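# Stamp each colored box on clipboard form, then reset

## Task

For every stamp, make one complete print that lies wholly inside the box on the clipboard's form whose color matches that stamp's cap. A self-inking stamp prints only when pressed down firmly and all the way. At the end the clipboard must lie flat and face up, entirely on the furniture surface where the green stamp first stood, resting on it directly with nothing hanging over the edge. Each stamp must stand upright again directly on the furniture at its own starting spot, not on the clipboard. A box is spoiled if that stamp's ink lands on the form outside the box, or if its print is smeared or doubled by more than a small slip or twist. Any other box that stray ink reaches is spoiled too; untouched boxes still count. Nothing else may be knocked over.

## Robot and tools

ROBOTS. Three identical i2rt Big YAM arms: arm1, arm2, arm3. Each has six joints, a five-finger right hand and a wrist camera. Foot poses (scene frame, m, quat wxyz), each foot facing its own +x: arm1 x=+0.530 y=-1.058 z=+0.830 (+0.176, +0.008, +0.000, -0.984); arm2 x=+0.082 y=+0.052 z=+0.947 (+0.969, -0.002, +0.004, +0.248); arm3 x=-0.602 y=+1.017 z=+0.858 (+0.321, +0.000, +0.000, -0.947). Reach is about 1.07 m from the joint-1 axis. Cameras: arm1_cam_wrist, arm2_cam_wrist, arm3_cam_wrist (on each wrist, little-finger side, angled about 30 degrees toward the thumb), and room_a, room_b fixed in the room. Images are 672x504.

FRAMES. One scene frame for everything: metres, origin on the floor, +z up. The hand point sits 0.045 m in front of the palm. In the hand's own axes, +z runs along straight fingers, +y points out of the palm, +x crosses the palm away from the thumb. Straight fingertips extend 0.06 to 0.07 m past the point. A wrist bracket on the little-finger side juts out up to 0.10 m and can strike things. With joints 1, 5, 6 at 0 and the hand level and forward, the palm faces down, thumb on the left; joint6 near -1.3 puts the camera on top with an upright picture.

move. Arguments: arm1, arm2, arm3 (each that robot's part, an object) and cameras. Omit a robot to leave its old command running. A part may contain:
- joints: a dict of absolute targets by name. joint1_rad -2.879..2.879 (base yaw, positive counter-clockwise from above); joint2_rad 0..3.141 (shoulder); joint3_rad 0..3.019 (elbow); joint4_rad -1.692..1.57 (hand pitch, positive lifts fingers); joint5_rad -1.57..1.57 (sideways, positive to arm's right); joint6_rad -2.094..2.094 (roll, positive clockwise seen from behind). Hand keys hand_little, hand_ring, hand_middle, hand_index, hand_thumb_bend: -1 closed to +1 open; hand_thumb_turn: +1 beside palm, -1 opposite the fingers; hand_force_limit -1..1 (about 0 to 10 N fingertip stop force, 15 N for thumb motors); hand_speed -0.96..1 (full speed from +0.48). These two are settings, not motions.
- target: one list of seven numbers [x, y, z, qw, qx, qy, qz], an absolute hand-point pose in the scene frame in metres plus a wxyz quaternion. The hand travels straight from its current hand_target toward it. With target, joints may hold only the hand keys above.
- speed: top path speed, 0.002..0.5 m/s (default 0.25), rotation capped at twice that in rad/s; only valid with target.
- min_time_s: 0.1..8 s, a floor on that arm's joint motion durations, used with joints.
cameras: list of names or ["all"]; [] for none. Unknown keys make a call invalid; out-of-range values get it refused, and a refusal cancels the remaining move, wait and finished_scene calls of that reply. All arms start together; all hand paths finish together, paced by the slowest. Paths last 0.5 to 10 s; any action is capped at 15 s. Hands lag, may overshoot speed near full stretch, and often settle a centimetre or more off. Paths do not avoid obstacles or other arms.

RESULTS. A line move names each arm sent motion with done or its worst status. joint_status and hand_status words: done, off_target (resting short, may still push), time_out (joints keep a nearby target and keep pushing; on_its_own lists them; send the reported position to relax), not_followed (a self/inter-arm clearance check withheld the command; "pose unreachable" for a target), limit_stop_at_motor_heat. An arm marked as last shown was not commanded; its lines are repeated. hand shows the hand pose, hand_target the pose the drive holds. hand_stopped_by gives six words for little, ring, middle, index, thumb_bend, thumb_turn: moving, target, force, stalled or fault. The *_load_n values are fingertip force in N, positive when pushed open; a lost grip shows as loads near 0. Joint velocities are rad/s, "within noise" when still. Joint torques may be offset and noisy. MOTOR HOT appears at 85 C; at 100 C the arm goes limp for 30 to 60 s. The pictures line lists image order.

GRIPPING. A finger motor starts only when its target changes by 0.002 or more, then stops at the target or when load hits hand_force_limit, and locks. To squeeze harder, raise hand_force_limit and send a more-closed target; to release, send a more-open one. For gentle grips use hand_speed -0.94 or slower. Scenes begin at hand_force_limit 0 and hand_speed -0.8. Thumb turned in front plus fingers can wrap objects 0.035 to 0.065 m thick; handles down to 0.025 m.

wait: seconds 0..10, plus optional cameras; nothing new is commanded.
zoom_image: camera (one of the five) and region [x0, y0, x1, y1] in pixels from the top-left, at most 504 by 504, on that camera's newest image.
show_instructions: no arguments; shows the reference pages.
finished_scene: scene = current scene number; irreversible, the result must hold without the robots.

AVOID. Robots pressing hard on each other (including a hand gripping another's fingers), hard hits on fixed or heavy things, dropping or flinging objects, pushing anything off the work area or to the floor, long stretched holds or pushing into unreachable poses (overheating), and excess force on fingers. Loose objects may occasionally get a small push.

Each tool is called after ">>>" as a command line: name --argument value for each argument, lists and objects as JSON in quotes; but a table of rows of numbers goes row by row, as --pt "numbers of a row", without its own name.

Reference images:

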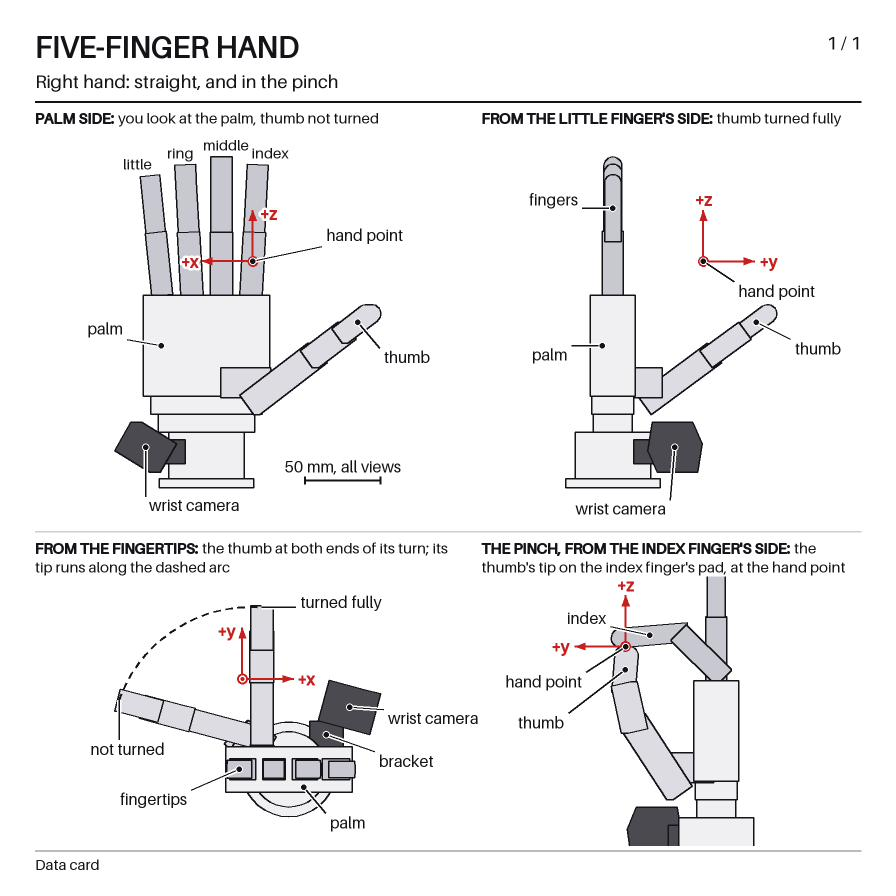

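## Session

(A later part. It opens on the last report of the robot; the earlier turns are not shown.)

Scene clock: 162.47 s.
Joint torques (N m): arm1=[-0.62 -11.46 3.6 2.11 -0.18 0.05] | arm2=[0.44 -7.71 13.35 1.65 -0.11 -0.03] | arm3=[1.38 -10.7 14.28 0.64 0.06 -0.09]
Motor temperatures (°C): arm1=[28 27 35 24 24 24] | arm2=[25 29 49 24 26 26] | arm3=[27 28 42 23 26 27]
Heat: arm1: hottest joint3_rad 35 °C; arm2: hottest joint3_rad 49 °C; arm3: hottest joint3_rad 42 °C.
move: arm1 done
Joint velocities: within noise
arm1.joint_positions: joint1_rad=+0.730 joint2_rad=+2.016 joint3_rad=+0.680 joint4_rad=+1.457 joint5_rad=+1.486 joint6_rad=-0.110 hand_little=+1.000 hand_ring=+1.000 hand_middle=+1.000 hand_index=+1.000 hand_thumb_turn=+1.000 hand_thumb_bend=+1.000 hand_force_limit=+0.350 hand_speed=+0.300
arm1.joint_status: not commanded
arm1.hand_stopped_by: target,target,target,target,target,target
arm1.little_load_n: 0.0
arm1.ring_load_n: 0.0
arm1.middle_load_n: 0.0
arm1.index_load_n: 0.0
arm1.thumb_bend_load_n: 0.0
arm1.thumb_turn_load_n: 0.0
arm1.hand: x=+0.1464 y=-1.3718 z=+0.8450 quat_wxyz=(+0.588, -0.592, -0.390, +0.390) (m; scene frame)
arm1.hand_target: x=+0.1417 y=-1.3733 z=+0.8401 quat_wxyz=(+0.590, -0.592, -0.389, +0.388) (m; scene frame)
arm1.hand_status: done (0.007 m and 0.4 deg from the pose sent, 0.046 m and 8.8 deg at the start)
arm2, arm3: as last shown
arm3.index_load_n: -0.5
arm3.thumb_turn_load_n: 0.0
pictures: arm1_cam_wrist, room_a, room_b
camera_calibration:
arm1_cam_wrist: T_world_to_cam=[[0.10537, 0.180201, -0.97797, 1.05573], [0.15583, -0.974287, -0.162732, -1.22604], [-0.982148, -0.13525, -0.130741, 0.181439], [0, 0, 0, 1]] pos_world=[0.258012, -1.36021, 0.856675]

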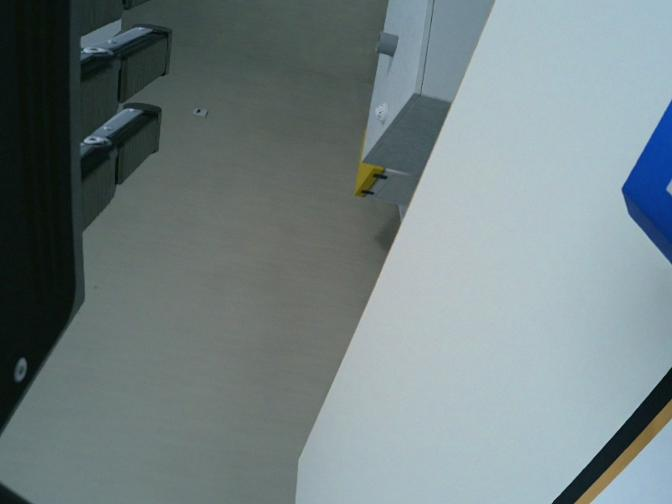

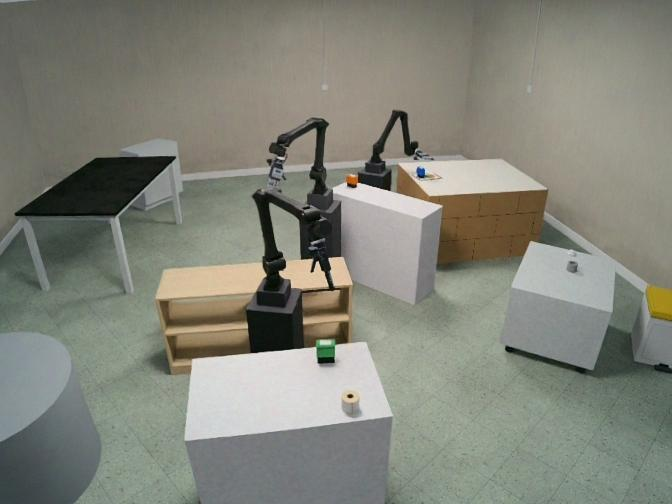

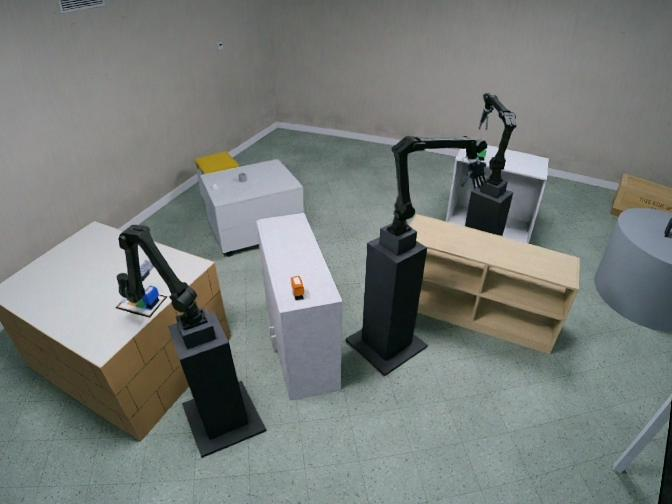

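>>> move --arm1 '{"target": [0.1390, -1.3712, 0.778, 0.6013, -0.6013, -0.3721, 0.3721], "speed": 0.08}' --cameras '["room_b", "room_a"]'

>>> zoom_image --camera "room_b" --region '[80, 210, 230, 350]'

>>> zoom_image --camera "room_a" --region '[360, 90, 480, 200]'

Scene clock: 171.47 s.
Joint torques (N m): arm1=[-0.73 -13.04 2.48 2.11 0.01 0.08] | arm2=[-0.21 -7.53 13.31 1.73 -0.06 -0.05] | arm3=[1.38 -10.7 14.28 0.64 0.06 -0.09]
Motor temperatures (°C): arm1=[28 27 35 24 24 24] | arm2=[25 29 49 24 26 26] | arm3=[27 28 42 23 26 27]
Heat: arm1: hottest joint3_rad 35 °C; arm2: hottest joint3_rad 49 °C; arm3: hottest joint3_rad 42 °C.
move: arm1 done
Joint velocities: within noise
arm1.joint_positions: joint1_rad=+0.730 joint2_rad=+2.213 joint3_rad=+0.759 joint4_rad=+1.561 joint5_rad=+1.530 joint6_rad=-0.092 hand_little=+1.000 hand_ring=+1.000 hand_middle=+1.000 hand_index=+1.000 hand_thumb_turn=+1.000 hand_thumb_bend=+1.000 hand_force_limit=+0.350 hand_speed=+0.300
arm1.joint_status: not commanded
arm1.hand_stopped_by: target,target,target,target,target,target
arm1.little_load_n: 0.0
arm1.ring_load_n: 0.0
arm1.middle_load_n: 0.0
arm1.index_load_n: 0.0
arm1.thumb_bend_load_n: 0.0
arm1.thumb_turn_load_n: 0.0
arm1.hand: x=+0.1441 y=-1.3746 z=+0.7851 quat_wxyz=(+0.594, -0.602, -0.377, +0.377) (m; scene frame)
arm1.hand_target: x=+0.1392 y=-1.3709 z=+0.7781 quat_wxyz=(+0.598, -0.604, -0.374, +0.370) (m; scene frame)
arm1.hand_status: done (0.009 m and 1.1 deg from the pose sent, 0.067 m and 3.4 deg at the start; a joint's target at an end of its range on 12 of 97 steps)
arm2, arm3: as last shown
arm3.index_load_n: 0.0
pictures: room_a, room_b

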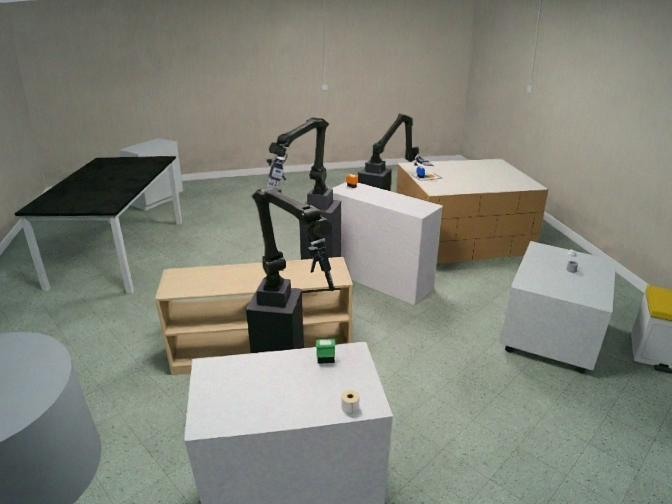

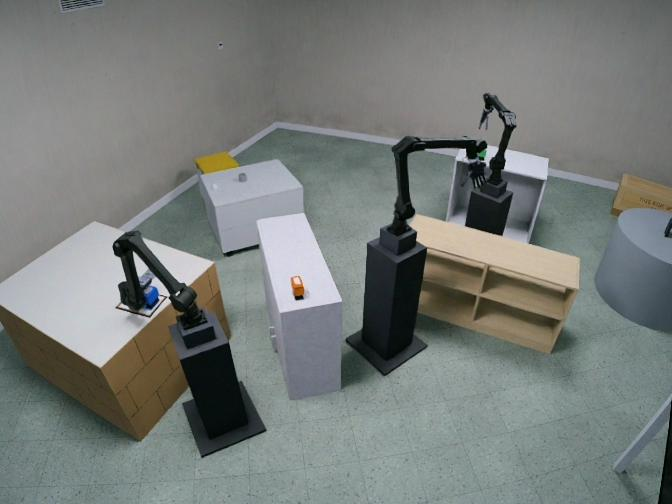

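Scaled by 3.360 from the camera's 672x504 image, which has a finer 960x720 frame.

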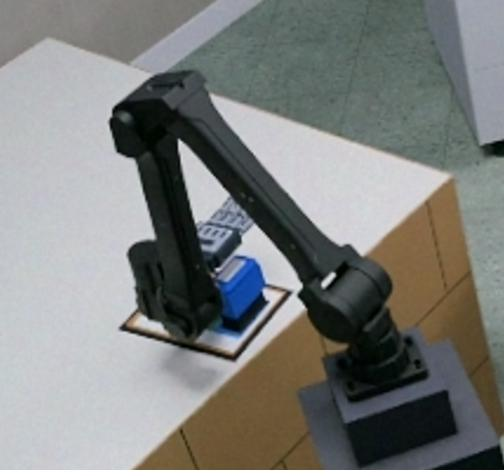

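Scaled by 4.200 from the camera's 672x504 image, which has a finer 960x720 frame.

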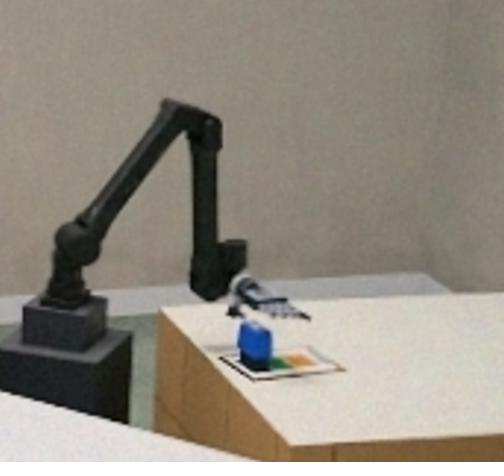

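>>> zoom_image --camera "room_b" --region '[115, 260, 175, 310]'

>>> zoom_image --camera "room_a" --region '[400, 145, 450, 185]'

Scaled by 8.400 from the camera's 672x504 image, which has a finer 960x720 frame.

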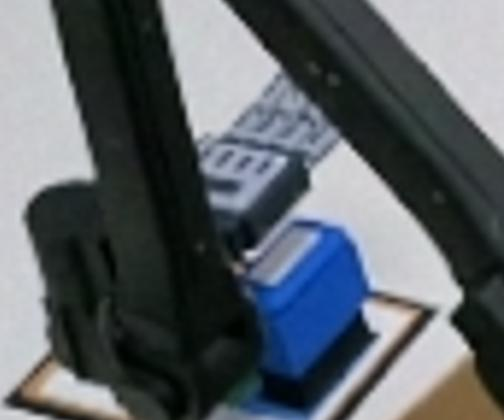

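Scaled by 10.080 from the camera's 672x504 image, which has a finer 960x720 frame.

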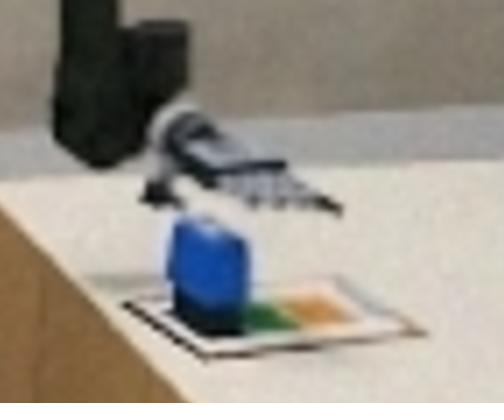

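>>> move --arm1 '{"target": [0.1540, -1.3560, 0.780, 0.6039, -0.6039, -0.3679, 0.3679], "speed": 0.08}' --cameras '["room_b", "room_a"]'

>>> zoom_image --camera "room_b" --region '[115, 260, 175, 310]'

>>> zoom_image --camera "room_a" --region '[400, 145, 450, 185]'

Scene clock: 185.17 s.
Joint torques (N m): arm1=[0.79 -14.62 0.54 2.09 0.09 0.28] | arm2=[0.62 -8.23 13.37 1.59 -0.08 -0.05] | arm3=[1.38 -10.7 14.28 0.64 0.06 -0.09]
Motor temperatures (°C): arm1=[28 27 34 24 24 24] | arm2=[25 29 49 24 26 26] | arm3=[27 28 42 23 26 27]
Heat: arm1: hottest joint3_rad 34 °C; arm2: hottest joint3_rad 49 °C; arm3: hottest joint3_rad 42 °C.
move: arm1 done
Joint velocities: within noise
arm1.joint_positions: joint1_rad=+0.730 joint2_rad=+2.213 joint3_rad=+0.725 joint4_rad=+1.561 joint5_rad=+1.559 joint6_rad=-0.083 hand_little=+1.000 hand_ring=+1.000 hand_middle=+1.000 hand_index=+1.000 hand_thumb_turn=+1.000 hand_thumb_bend=+1.000 hand_force_limit=+0.350 hand_speed=+0.300
arm1.joint_status: not commanded
arm1.hand_stopped_by: target,target,target,target,target,target
arm1.little_load_n: 0.0
arm1.ring_load_n: 0.0
arm1.middle_load_n: 0.0
arm1.index_load_n: 0.0
arm1.thumb_bend_load_n: 0.0
arm1.thumb_turn_load_n: -0.5
arm1.hand: x=+0.1525 y=-1.3569 z=+0.7801 quat_wxyz=(+0.603, -0.604, -0.377, +0.360) (m; scene frame)
arm1.hand_target: x=+0.1539 y=-1.3559 z=+0.7801 quat_wxyz=(+0.600, -0.608, -0.370, +0.366) (m; scene frame)
arm1.hand_status: done (0.002 m and 1.3 deg from the pose sent, 0.022 m and 1.8 deg at the start; a joint's target at an end of its range on 24 of 30 steps)
arm2, arm3: as last shown
pictures: room_a, room_b

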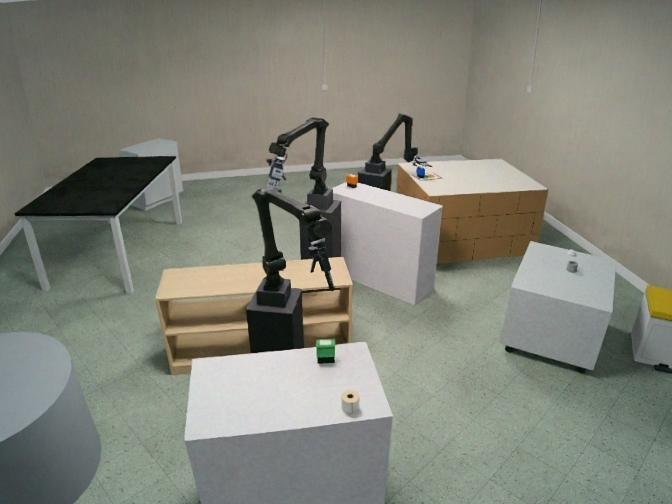

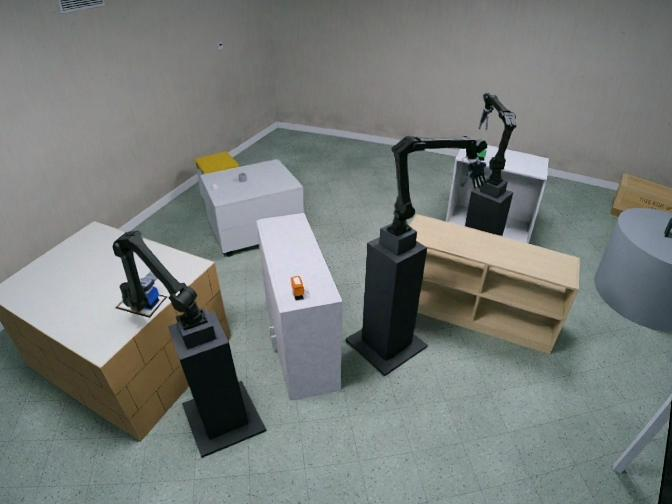

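Scaled by 8.400 from the camera's 672x504 image, which has a finer 960x720 frame.

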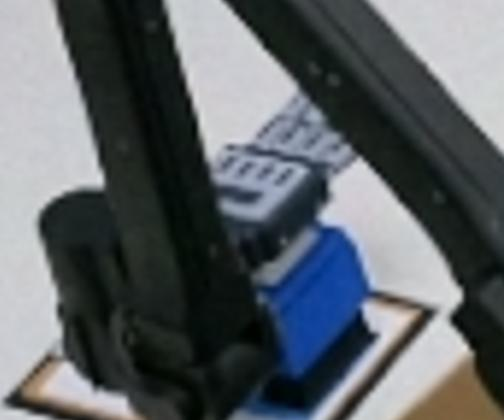

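Scaled by 10.080 from the camera's 672x504 image, which has a finer 960x720 frame.

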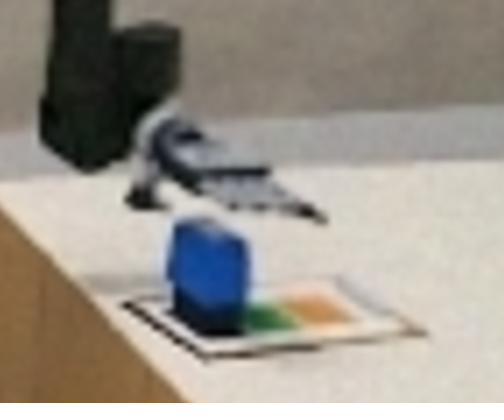

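>>> move --arm1 '{"target": [0.1690, -1.3520, 0.768, 0.6026, -0.6026, -0.3701, 0.3701], "speed": 0.08}' --cameras '["room_b", "room_a"]'

>>> zoom_image --camera "room_b" --region '[115, 260, 175, 310]'

>>> zoom_image --camera "room_a" --region '[400, 145, 450, 185]'

Scene clock: 190.30 s.
Joint torques (N m): arm1=[1.14 -12.75 0.39 1.43 0.09 0.29] | arm2=[0.62 -7.71 13.38 1.48 -0.11 -0.07] | arm3=[1.38 -10.7 14.28 0.65 0.06 -0.09]
Motor temperatures (°C): arm1=[28 27 34 24 24 24] | arm2=[25 29 49 24 26 26] | arm3=[27 28 42 23 26 27]
Heat: arm1: hottest joint3_rad 34 °C; arm2: hottest joint3_rad 49 °C; arm3: hottest joint3_rad 42 °C.
move: arm1 off_target
Joint velocities: within noise
arm1.joint_positions: joint1_rad=+0.747 joint2_rad=+2.218 joint3_rad=+0.701 joint4_rad=+1.561 joint5_rad=+1.579 joint6_rad=-0.020 hand_little=+1.000 hand_ring=+1.000 hand_middle=+1.000 hand_index=+1.000 hand_thumb_turn=+1.000 hand_thumb_bend=+1.000 hand_force_limit=+0.350 hand_speed=+0.300
arm1.joint_status: not commanded
arm1.hand_stopped_by: target,target,target,target,target,target
arm1.little_load_n: 0.0
arm1.ring_load_n: 0.0
arm1.middle_load_n: 0.0
arm1.index_load_n: -0.5
arm1.thumb_bend_load_n: 0.0
arm1.thumb_turn_load_n: 0.0
arm1.hand: x=+0.1625 y=-1.3527 z=+0.7766 quat_wxyz=(+0.597, -0.611, -0.366, +0.369) (m; scene frame)
arm1.hand_target: x=+0.1689 y=-1.3519 z=+0.7683 quat_wxyz=(+0.598, -0.607, -0.373, +0.368) (m; scene frame)
arm1.hand_status: off_target (0.011 m and 1.3 deg from the pose sent, 0.021 m and 1.4 deg at the start; a joint's target at an end of its range on 14 of 44 steps)
arm2, arm3: as last shown
arm3.middle_load_n: -0.5
pictures: room_a, room_b

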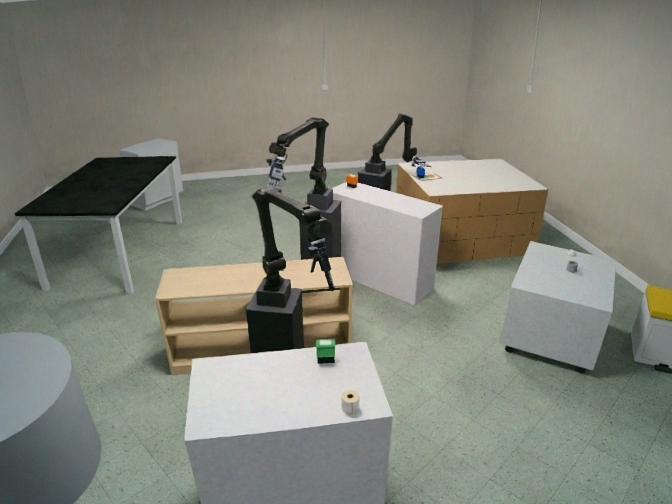

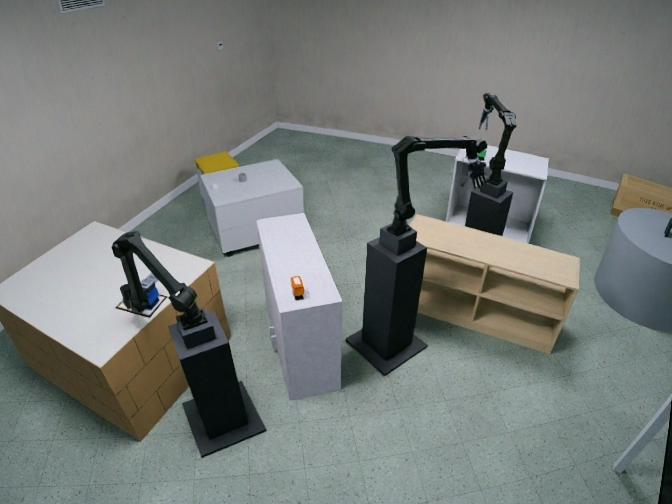

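Scaled by 8.400 from the camera's 672x504 image, which has a finer 960x720 frame.

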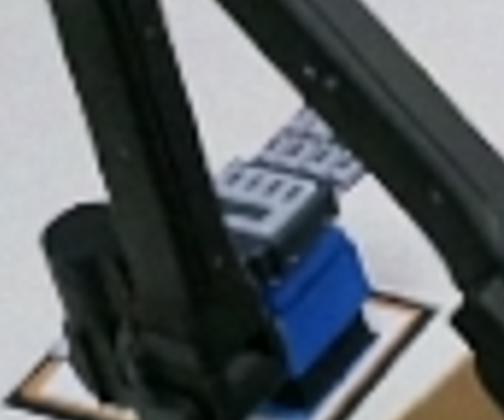

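Scaled by 10.080 from the camera's 672x504 image, which has a finer 960x720 frame.

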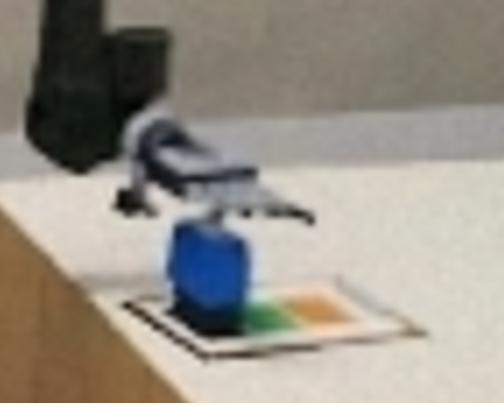

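>>> zoom_image --camera "room_b" --region '[138, 270, 168, 300]'

>>> zoom_image --camera "room_a" --region '[408, 150, 438, 180]'

Scaled by 16.800 from the camera's 672x504 image, which has a finer 960x720 frame.

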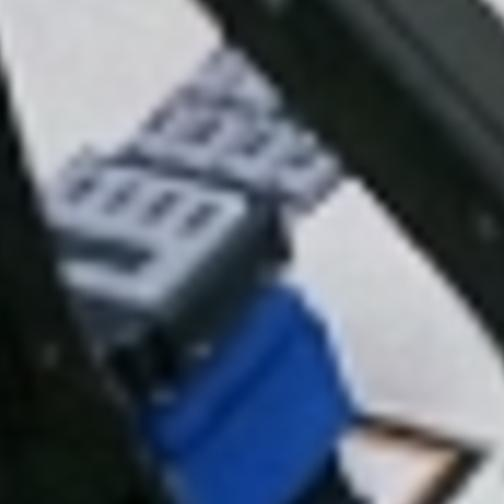

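Scaled by 16.800 from the camera's 672x504 image, which has a finer 960x720 frame.

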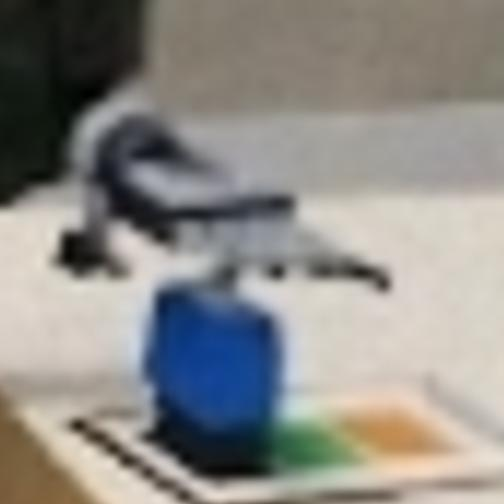

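>>> move --arm1 '{"target": [0.1690, -1.3520, 0.750, 0.6026, -0.6026, -0.3701, 0.3701], "speed": 0.06}' --cameras '["room_b", "room_a"]'

>>> zoom_image --camera "room_b" --region '[138, 270, 168, 300]'

>>> zoom_image --camera "room_a" --region '[408, 150, 438, 180]'

Scene clock: 195.97 s.
Joint torques (N m): arm1=[1.14 -11.93 1.22 1.13 0.08 0.27] | arm2=[0.5 -7.88 13.31 1.62 -0.08 -0.06] | arm3=[1.38 -10.7 14.28 0.64 0.06 -0.09]
Motor temperatures (°C): arm1=[28 27 33 24 24 24] | arm2=[25 29 50 24 26 26] | arm3=[27 28 42 23 26 27]
Heat: arm1: hottest joint3_rad 33 °C; arm2: hottest joint3_rad 50 °C; arm3: hottest joint3_rad 42 °C.
move: arm1 off_target
Joint velocities: within noise
arm1.joint_positions: joint1_rad=+0.748 joint2_rad=+2.259 joint3_rad=+0.705 joint4_rad=+1.562 joint5_rad=+1.580 joint6_rad=+0.022 hand_little=+1.000 hand_ring=+1.000 hand_middle=+1.000 hand_index=+1.000 hand_thumb_turn=+1.000 hand_thumb_bend=+1.000 hand_force_limit=+0.350 hand_speed=+0.300
arm1.joint_status: not commanded
arm1.hand_stopped_by: target,target,target,target,target,target
arm1.little_load_n: 0.0
arm1.ring_load_n: 0.0
arm1.middle_load_n: 0.0
arm1.index_load_n: 0.0
arm1.thumb_bend_load_n: 0.0
arm1.thumb_turn_load_n: -0.5
arm1.hand: x=+0.1643 y=-1.3498 z=+0.7621 quat_wxyz=(+0.596, -0.612, -0.363, +0.371) (m; scene frame)
arm1.hand_target: x=+0.1692 y=-1.3517 z=+0.7503 quat_wxyz=(+0.598, -0.607, -0.373, +0.368) (m; scene frame)
arm1.hand_status: off_target (0.013 m and 1.6 deg from the pose sent, 0.027 m and 1.3 deg at the start)
arm2, arm3: as last shown
arm3.little_load_n: 0.5
arm3.middle_load_n: 0.0
pictures: room_a, room_b

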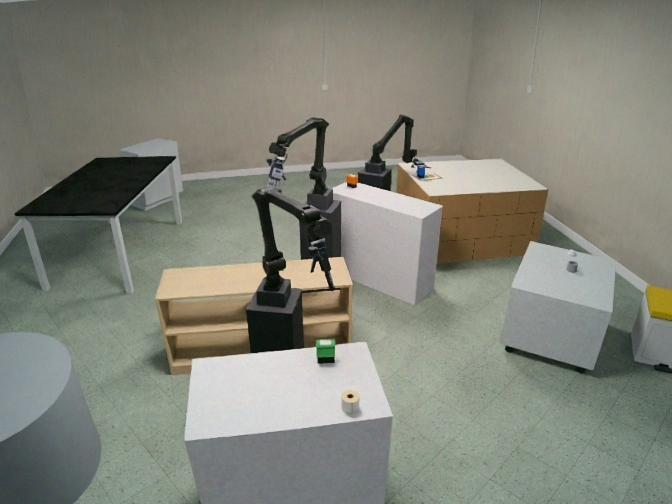

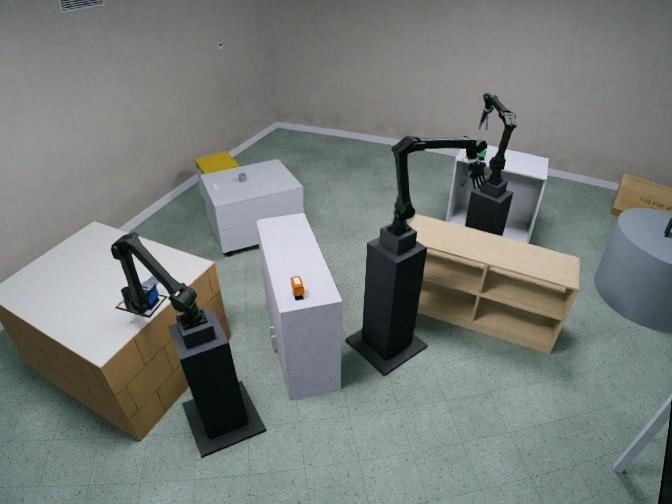

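Scaled by 16.800 from the camera's 672x504 image, which has a finer 960x720 frame.

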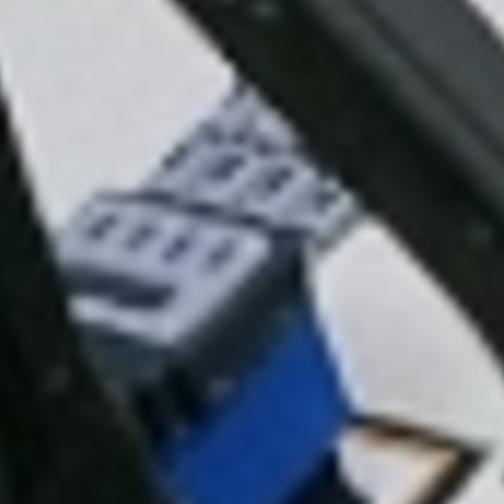

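Scaled by 16.800 from the camera's 672x504 image, which has a finer 960x720 frame.

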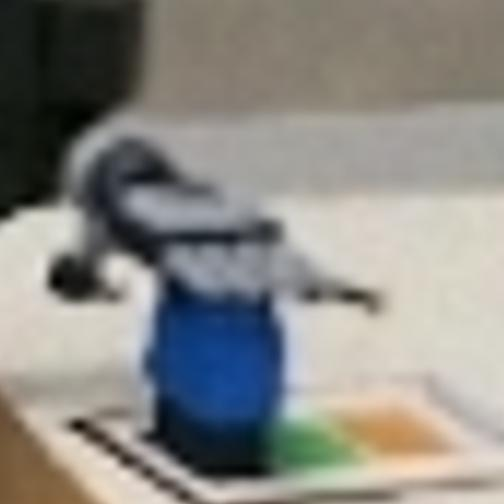

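>>> move --arm1 '{"target": [0.1690, -1.3520, 0.725, 0.6026, -0.6026, -0.3701, 0.3701], "speed": 0.06}'

>>> move --arm1 '{"target": [0.1690, -1.3520, 0.700, 0.6026, -0.6026, -0.3701, 0.3701], "speed": 0.06}' --cameras '["room_b", "room_a"]'

>>> zoom_image --camera "room_b" --region '[138, 270, 168, 300]'

>>> zoom_image --camera "room_a" --region '[408, 150, 438, 180]'

Scene clock: 198.53 s.
Joint torques (N m): arm1=[1.14 -10.58 0.55 0.5 0.05 0.11] | arm2=[0.15 -7.77 13.45 1.52 -0.06 -0.07] | arm3=[1.38 -10.7 14.3 0.65 0.06 -0.09]
Motor temperatures (°C): arm1=[28 27 33 24 24 24] | arm2=[25 29 50 24 26 26] | arm3=[27 28 42 23 26 27]
Heat: arm1: hottest joint3_rad 33 °C; arm2: hottest joint3_rad 50 °C; arm3: hottest joint3_rad 42 °C.
move: arm1 off_target
Joint velocities: within noise
arm1.joint_positions: joint1_rad=+0.748 joint2_rad=+2.302 joint3_rad=+0.741 joint4_rad=+1.561 joint5_rad=+1.580 joint6_rad=+0.098 hand_little=+1.000 hand_ring=+1.000 hand_middle=+1.000 hand_index=+1.000 hand_thumb_turn=+1.000 hand_thumb_bend=+1.000 hand_force_limit=+0.350 hand_speed=+0.300
arm1.joint_status: not commanded
arm1.hand_stopped_by: target,target,target,target,target,target
arm1.little_load_n: 0.0
arm1.ring_load_n: 0.0
arm1.middle_load_n: 0.0
arm1.index_load_n: 0.0
arm1.thumb_bend_load_n: -0.5
arm1.thumb_turn_load_n: 0.0
arm1.hand: x=+0.1594 y=-1.3601 z=+0.7508 quat_wxyz=(+0.584, -0.624, -0.343, +0.391) (m; scene frame)
arm1.hand_target: x=+0.1692 y=-1.3511 z=+0.7267 quat_wxyz=(+0.599, -0.607, -0.372, +0.368) (m; scene frame)
arm1.hand_status: off_target (0.029 m and 5.1 deg from the pose sent, 0.038 m and 1.6 deg at the start)
arm2, arm3: as last shown
arm2.little_load_n: 0.5
arm3.little_load_n: 0.0
pictures: none

Scene clock: 199.83 s.
Joint torques (N m): arm1=[0.85 -9.76 -0.25 0.29 0.1 -0.01] | arm2=[0.26 -8.41 13.39 1.61 -0.07 -0.09] | arm3=[1.38 -10.7 14.3 0.65 0.06 -0.09]
Motor temperatures (°C): arm1=[28 27 33 24 24 24] | arm2=[25 29 50 24 26 26] | arm3=[27 28 42 23 26 27]
Heat: arm1: hottest joint3_rad 33 °C; arm2: hottest joint3_rad 50 °C; arm3: hottest joint3_rad 42 °C.
move: arm1 off_target
Joint velocities: within noise
arm1.joint_positions: joint1_rad=+0.748 joint2_rad=+2.351 joint3_rad=+0.776 joint4_rad=+1.558 joint5_rad=+1.580 joint6_rad=+0.153 hand_little=+1.000 hand_ring=+1.000 hand_middle=+1.000 hand_index=+1.000 hand_thumb_turn=+1.000 hand_thumb_bend=+1.000 hand_force_limit=+0.350 hand_speed=+0.300
arm1.joint_status: not commanded
arm1.hand_stopped_by: target,target,target,target,target,target
arm1.little_load_n: 0.0
arm1.ring_load_n: 0.0
arm1.middle_load_n: 0.0
arm1.index_load_n: 0.0
arm1.thumb_bend_load_n: 0.0
arm1.thumb_turn_load_n: 0.0
arm1.hand: x=+0.1559 y=-1.3676 z=+0.7355 quat_wxyz=(+0.576, -0.630, -0.331, +0.402) (m; scene frame)
arm1.hand_target: x=+0.1694 y=-1.3504 z=+0.7032 quat_wxyz=(+0.599, -0.606, -0.372, +0.368) (m; scene frame)
arm1.hand_status: off_target (0.041 m and 7.3 deg from the pose sent, 0.052 m and 5.1 deg at the start)
arm2, arm3: as last shown
pictures: room_a, room_b

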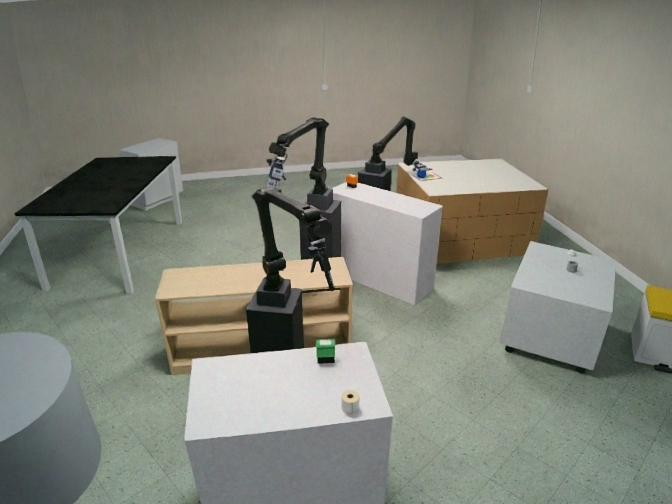

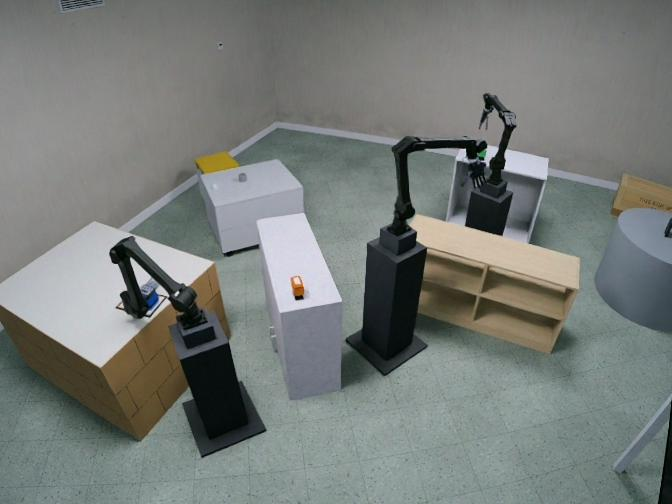

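Scaled by 16.800 from the camera's 672x504 image, which has a finer 960x720 frame.

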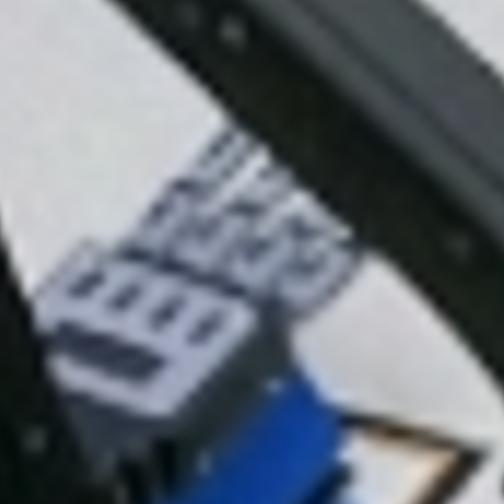

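Scaled by 16.800 from the camera's 672x504 image, which has a finer 960x720 frame.

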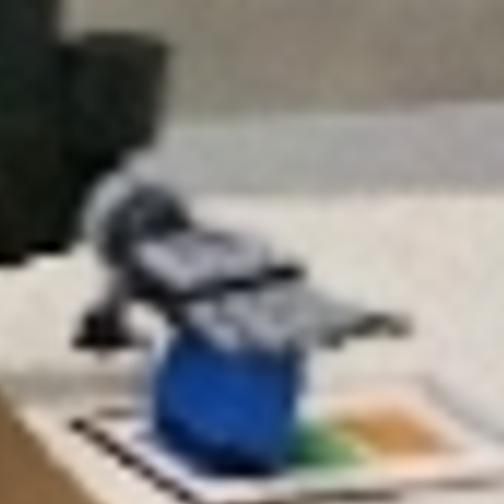

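>>> move --arm1 '{"target": [0.1640, -1.3580, 0.755, 0.6026, -0.6026, -0.3701, 0.3701], "speed": 0.06}'

>>> move --arm1 '{"target": [0.1600, -1.3600, 0.84, 0.6026, -0.6026, -0.3701, 0.3701], "speed": 0.08}' --cameras '["room_b", "room_a"]'

>>> zoom_image --camera "room_b" --region '[115, 260, 175, 320]'

>>> zoom_image --camera "room_a" --region '[408, 150, 448, 190]'

Scene clock: 204.70 s.
Joint torques (N m): arm1=[0.97 -14.8 -0.24 0.73 0.11 -0.01] | arm2=[0.32 -7.71 13.35 1.57 -0.05 -0.03] | arm3=[1.38 -10.75 14.28 0.64 0.06 -0.09]
Motor temperatures (°C): arm1=[28 27 33 24 24 24] | arm2=[25 29 50 24 26 26] | arm3=[27 28 42 23 26 27]
Heat: arm1: hottest joint3_rad 33 °C; arm2: hottest joint3_rad 50 °C; arm3: hottest joint3_rad 42 °C.
move: arm1 off_target
Joint velocities: within noise
arm1.joint_positions: joint1_rad=+0.748 joint2_rad=+2.256 joint3_rad=+0.736 joint4_rad=+1.481 joint5_rad=+1.578 joint6_rad=+0.108 hand_little=+1.000 hand_ring=+1.000 hand_middle=+1.000 hand_index=+1.000 hand_thumb_turn=+1.000 hand_thumb_bend=+1.000 hand_force_limit=+0.350 hand_speed=+0.300
arm1.joint_status: not commanded
arm1.hand_stopped_by: target,target,target,target,target,target
arm1.little_load_n: 0.0
arm1.ring_load_n: 0.0
arm1.middle_load_n: 0.0
arm1.index_load_n: 0.0
arm1.thumb_bend_load_n: 0.0
arm1.thumb_turn_load_n: 0.0
arm1.hand: x=+0.1577 y=-1.3635 z=+0.7612 quat_wxyz=(+0.588, -0.619, -0.352, +0.383) (m; scene frame)
arm1.hand_target: x=+0.1639 y=-1.3580 z=+0.7552 quat_wxyz=(+0.599, -0.607, -0.372, +0.368) (m; scene frame)
arm1.hand_status: off_target (0.010 m and 3.6 deg from the pose sent, 0.023 m and 7.3 deg at the start)
arm2.joint_positions: joint1_rad=+1.325 joint2_rad=+1.375 joint3_rad=+1.289 joint4_rad=-0.994 joint5_rad=+0.020 joint6_rad=-1.227 hand_little=+1.000 hand_ring=+1.000 hand_middle=+1.000 hand_index=+1.000 hand_thumb_turn=+1.000 hand_thumb_bend=+1.000 hand_force_limit=+0.000 hand_speed=-0.800
arm2.joint_status: not commanded
arm2.hand_stopped_by: target,target,target,target,target,target
arm2.little_load_n: 0.0
arm2.ring_load_n: 0.0
arm2.middle_load_n: 0.0
arm2.index_load_n: 0.0
arm2.thumb_bend_load_n: 0.0
arm2.thumb_turn_load_n: 0.0
arm2.hand: x=+0.0111 y=+0.5282 z=+1.1680 quat_wxyz=(-0.211, +0.718, +0.653, +0.118) (m; scene frame)
arm2.hand_target: x=+0.0004 y=+0.5477 z=+1.2005 quat_wxyz=(-0.246, +0.703, +0.654, +0.134) (m; scene frame)
arm2.hand_status: not commanded
arm3.joint_positions: joint1_rad=-0.796 joint2_rad=+1.340 joint3_rad=+1.379 joint4_rad=-1.078 joint5_rad=+0.005 joint6_rad=-1.230 hand_little=+1.000 hand_ring=+1.000 hand_middle=+1.000 hand_index=+1.000 hand_thumb_turn=+1.000 hand_thumb_bend=+1.000 hand_force_limit=+0.000 hand_speed=-0.800
arm3.joint_status: not commanded
arm3.hand_stopped_by: target,target,target,target,target,target
arm3.little_load_n: 0.0
arm3.ring_load_n: 0.0
arm3.middle_load_n: 0.0
arm3.index_load_n: 0.0
arm3.thumb_bend_load_n: 0.0
arm3.thumb_turn_load_n: -0.5
arm3.hand: x=-1.0663 y=+1.1321 z=+1.1317 quat_wxyz=(+0.262, -0.232, -0.937, +0.024) (m; scene frame)
arm3.hand_target: x=-1.0792 y=+1.1297 z=+1.1500 quat_wxyz=(+0.279, -0.223, -0.934, +0.024) (m; scene frame)
arm3.hand_status: not commanded
pictures: none

Scene clock: 206.47 s.
Joint torques (N m): arm1=[0.5 -15.56 1.5 1.21 -0.14 0.07] | arm2=[0.15 -7.65 13.38 1.59 -0.08 -0.01] | arm3=[1.38 -10.7 14.3 0.64 0.06 -0.09]
Motor temperatures (°C): arm1=[28 27 33 24 24 24] | arm2=[25 29 50 24 26 26] | arm3=[27 28 43 23 26 27]
Heat: arm1: hottest joint3_rad 33 °C; arm2: hottest joint3_rad 50 °C; arm3: hottest joint3_rad 43 °C.
move: arm1 done
Joint velocities: within noise
arm1.joint_positions: joint1_rad=+0.748 joint2_rad=+2.025 joint3_rad=+0.674 joint4_rad=+1.394 joint5_rad=+1.576 joint6_rad=-0.025 hand_little=+1.000 hand_ring=+1.000 hand_middle=+1.000 hand_index=+1.000 hand_thumb_turn=+1.000 hand_thumb_bend=+1.000 hand_force_limit=+0.350 hand_speed=+0.300
arm1.joint_status: not commanded
arm1.hand_stopped_by: target,target,target,target,target,target
arm1.little_load_n: 0.0
arm1.ring_load_n: 0.0
arm1.middle_load_n: 0.0
arm1.index_load_n: 0.0
arm1.thumb_bend_load_n: 0.0
arm1.thumb_turn_load_n: -0.5
arm1.hand: x=+0.1583 y=-1.3601 z=+0.8344 quat_wxyz=(+0.598, -0.609, -0.368, +0.368) (m; scene frame)
arm1.hand_target: x=+0.1600 y=-1.3601 z=+0.8398 quat_wxyz=(+0.598, -0.607, -0.373, +0.368) (m; scene frame)
arm1.hand_status: done (0.006 m and 1.0 deg from the pose sent, 0.079 m and 3.6 deg at the start)
arm2, arm3: as last shown
arm3.thumb_turn_load_n: 0.0
pictures: room_a, room_b

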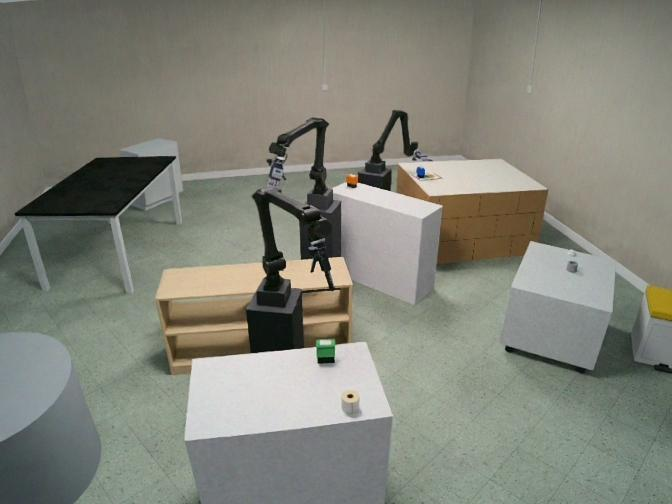

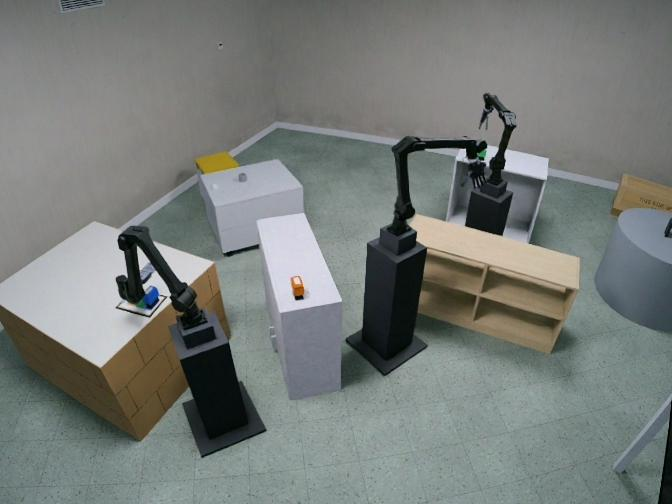

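Scaled by 8.400 from the camera's 672x504 image, which has a finer 960x720 frame.

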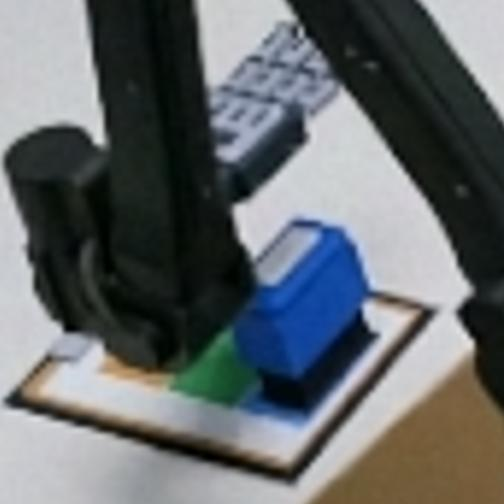

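Scaled by 12.600 from the camera's 672x504 image, which has a finer 960x720 frame.

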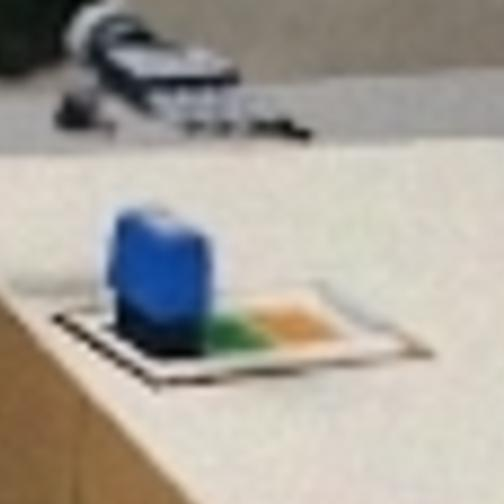

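>>> move --arm1 '{"target": [0.0603, -1.5536, 1.12, 0.5507, -0.5507, -0.4436, 0.4436], "speed": 0.3}' --arm2 '{"joints": {"joint1_rad": -2.04, "joint2_rad": 1.2, "joint4_rad": -0.9}, "min_time_s": 3}'

>>> move --arm1 '{"joints": {"joint1_rad": 0.385, "joint2_rad": 1.66, "joint3_rad": 1.28, "joint4_rad": -1.18, "joint5_rad": 0.01, "joint6_rad": -0.385, "hand_thumb_turn": -1, "hand_speed": 0.3}, "min_time_s": 2.5}' --arm2 '{"target": [0.10, -0.58, 1.28, 0.0, 0.0, 1.0, 0.0], "speed": 0.002}' --cameras '["arm1_cam_wrist", "arm2_cam_wrist", "room_b"]'

Scene clock: 213.83 s.
Joint torques (N m): arm1=[-0.91 -19.78 11.43 1.29 -0.09 0.27] | arm2=[-1.32 -6.36 13.79 2.18 0.07 -0.08] | arm3=[1.38 -10.7 14.28 0.65 0.06 -0.09]
Motor temperatures (°C): arm1=[28 28 33 24 24 24] | arm2=[25 29 50 24 26 26] | arm3=[27 28 43 23 26 27]
Heat: arm1: hottest joint3_rad 33 °C; arm2: hottest joint3_rad 50 °C; arm3: hottest joint3_rad 43 °C.
move: arm1 off_target; arm2 done
Joint velocities: within noise
arm1.joint_positions: joint1_rad=+0.747 joint2_rad=+1.738 joint3_rad=+1.276 joint4_rad=+0.462 joint5_rad=+1.303 joint6_rad=-0.068 hand_little=+1.000 hand_ring=+1.000 hand_middle=+1.000 hand_index=+1.000 hand_thumb_turn=+1.000 hand_thumb_bend=+1.000 hand_force_limit=+0.350 hand_speed=+0.300
arm1.joint_status: not commanded
arm1.hand_stopped_by: target,target,target,target,target,target
arm1.little_load_n: 0.0
arm1.ring_load_n: 0.0
arm1.middle_load_n: 0.0
arm1.index_load_n: 0.0
arm1.thumb_bend_load_n: 0.0
arm1.thumb_turn_load_n: -0.5
arm1.hand: x=+0.0721 y=-1.5518 z=+1.0810 quat_wxyz=(+0.560, -0.535, -0.470, +0.423) (m; scene frame)
arm1.hand_target: x=+0.0616 y=-1.5520 z=+1.1199 quat_wxyz=(+0.551, -0.550, -0.443, +0.444) (m; scene frame)
arm1.hand_status: off_target (0.041 m and 4.4 deg from the pose sent, 0.359 m and 14.9 deg at the start)
arm2.joint_positions: joint1_rad=-2.032 joint2_rad=+1.217 joint3_rad=+1.289 joint4_rad=-0.919 joint5_rad=+0.016 joint6_rad=-1.227 hand_little=+1.000 hand_ring=+1.000 hand_middle=+1.000 hand_index=+1.000 hand_thumb_turn=+1.000 hand_thumb_bend=+1.000 hand_force_limit=+0.000 hand_speed=-0.800
arm2.joint_status: all done
arm2.hand_stopped_by: target,target,target,target,target,target
arm2.little_load_n: 0.0
arm2.ring_load_n: 0.0
arm2.middle_load_n: -0.5
arm2.index_load_n: 0.0
arm2.thumb_bend_load_n: 0.0
arm2.thumb_turn_load_n: 0.0
arm2.hand: x=+0.0531 y=-0.4235 z=+1.2538 quat_wxyz=(+0.208, +0.552, -0.754, +0.290) (m; scene frame)
arm2.hand_target: x=+0.0497 y=-0.4358 z=+1.2973 quat_wxyz=(+0.236, +0.542, -0.738, +0.325) (m; scene frame)
arm2.hand_status: not commanded
arm3: as last shown
arm3.thumb_bend_load_n: -0.5
pictures: none

Scene clock: 224.30 s.
Joint torques (N m): arm1=[-0.85 -17.49 6.89 -0.12 -0.13 0.08] | arm2=[-0.73 -5.36 14.01 1.36 0.31 0.17] | arm3=[1.38 -10.7 14.28 0.65 0.06 -0.09]
Motor temperatures (°C): arm1=[28 28 34 24 24 24] | arm2=[25 28 51 24 26 26] | arm3=[27 28 43 23 26 27]
Heat: arm1: hottest joint3_rad 34 °C; arm2: hottest joint3_rad 51 °C; arm3: hottest joint3_rad 43 °C.
move: arm1 done; arm2 off_target
Joint velocities: within noise
arm1.joint_positions: joint1_rad=+0.396 joint2_rad=+1.684 joint3_rad=+1.276 joint4_rad=-1.170 joint5_rad=+0.013 joint6_rad=-0.374 hand_little=+1.000 hand_ring=+1.000 hand_middle=+1.000 hand_index=+1.000 hand_thumb_turn=-1.000 hand_thumb_bend=+1.000 hand_force_limit=+0.350 hand_speed=+0.300
arm1.joint_status: all done
arm1.hand_stopped_by: target,target,target,target,target,target
arm1.little_load_n: 0.0
arm1.ring_load_n: 0.0
arm1.middle_load_n: 0.0
arm1.index_load_n: 0.0
arm1.thumb_bend_load_n: 0.0
arm1.thumb_turn_load_n: 0.0
arm1.hand: x=+0.2288 y=-1.3429 z=+0.9038 quat_wxyz=(-0.005, -0.222, -0.975, -0.010) (m; scene frame)
arm1.hand_target: x=+0.2252 y=-1.3393 z=+0.9149 quat_wxyz=(-0.001, -0.222, -0.975, -0.001) (m; scene frame)
arm1.hand_status: not commanded
arm2.joint_positions: joint1_rad=-2.032 joint2_rad=+1.214 joint3_rad=+1.310 joint4_rad=-0.919 joint5_rad=+0.029 joint6_rad=-1.213 hand_little=+1.000 hand_ring=+1.000 hand_middle=+1.000 hand_index=+1.000 hand_thumb_turn=+1.000 hand_thumb_bend=+1.000 hand_force_limit=+0.000 hand_speed=-0.800
arm2.joint_status: not commanded
arm2.hand_stopped_by: target,target,target,target,target,target
arm2.little_load_n: 0.0
arm2.ring_load_n: 0.0
arm2.middle_load_n: 0.0
arm2.index_load_n: 0.0
arm2.thumb_bend_load_n: 0.0
arm2.thumb_turn_load_n: 0.0
arm2.hand: x=+0.0516 y=-0.4262 z=+1.2656 quat_wxyz=(+0.217, +0.542, -0.756, +0.297) (m; scene frame)
arm2.hand_target: x=+0.0511 y=-0.4381 z=+1.2966 quat_wxyz=(+0.231, +0.530, -0.751, +0.319) (m; scene frame)
arm2.hand_status: off_target (0.162 m and 81.8 deg from the pose sent, 0.165 m and 82.2 deg at the start; the path was cut at 10 s, short of the pose sent)
arm3: as last shown
arm3.thumb_bend_load_n: 0.0
pictures: arm1_cam_wrist, arm2_cam_wrist, room_b
camera_calibration:
arm1_cam_wrist: T_world_to_cam=[[0.233328, 0.971504, 0.0416891, 1.21116], [0.817801, -0.219246, 0.532102, -0.966645], [0.526079, -0.0900607, -0.845653, 0.635733], [0, 0, 0, 1]] pos_world=[0.17348, -1.33133, 1.00147]
arm2_cam_wrist: T_world_to_cam=[[-0.995889, 0.089685, -0.0127233, 0.100303], [0.0904938, 0.978813, -0.183671, 0.643688], [-0.00401886, -0.184068, -0.982905, 1.27849], [0, 0, 0, 1]] pos_world=[0.0467784, -0.403718, 1.37614]

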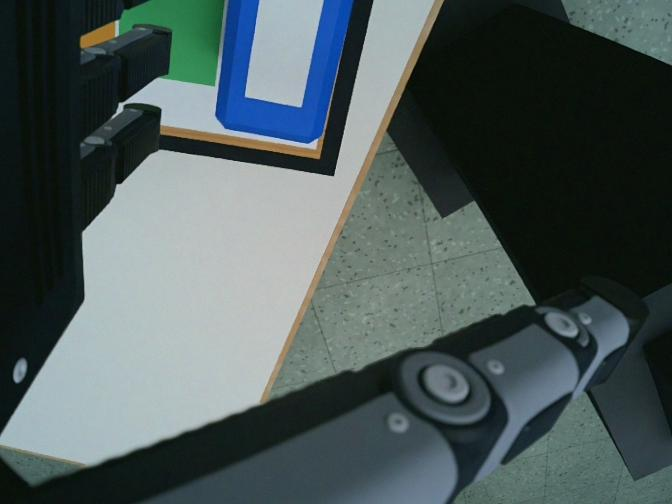

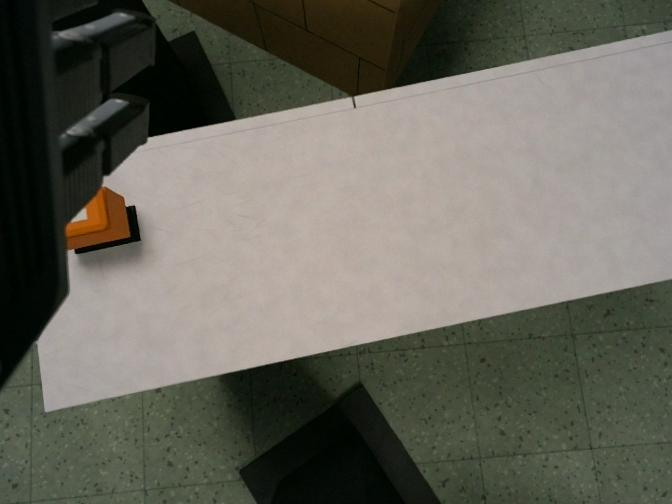

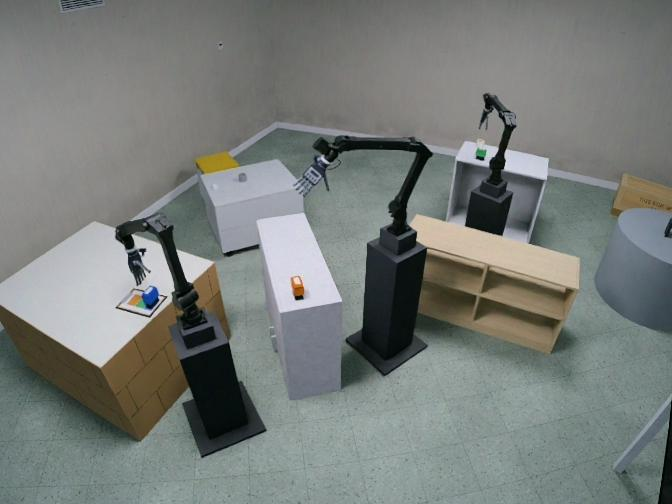

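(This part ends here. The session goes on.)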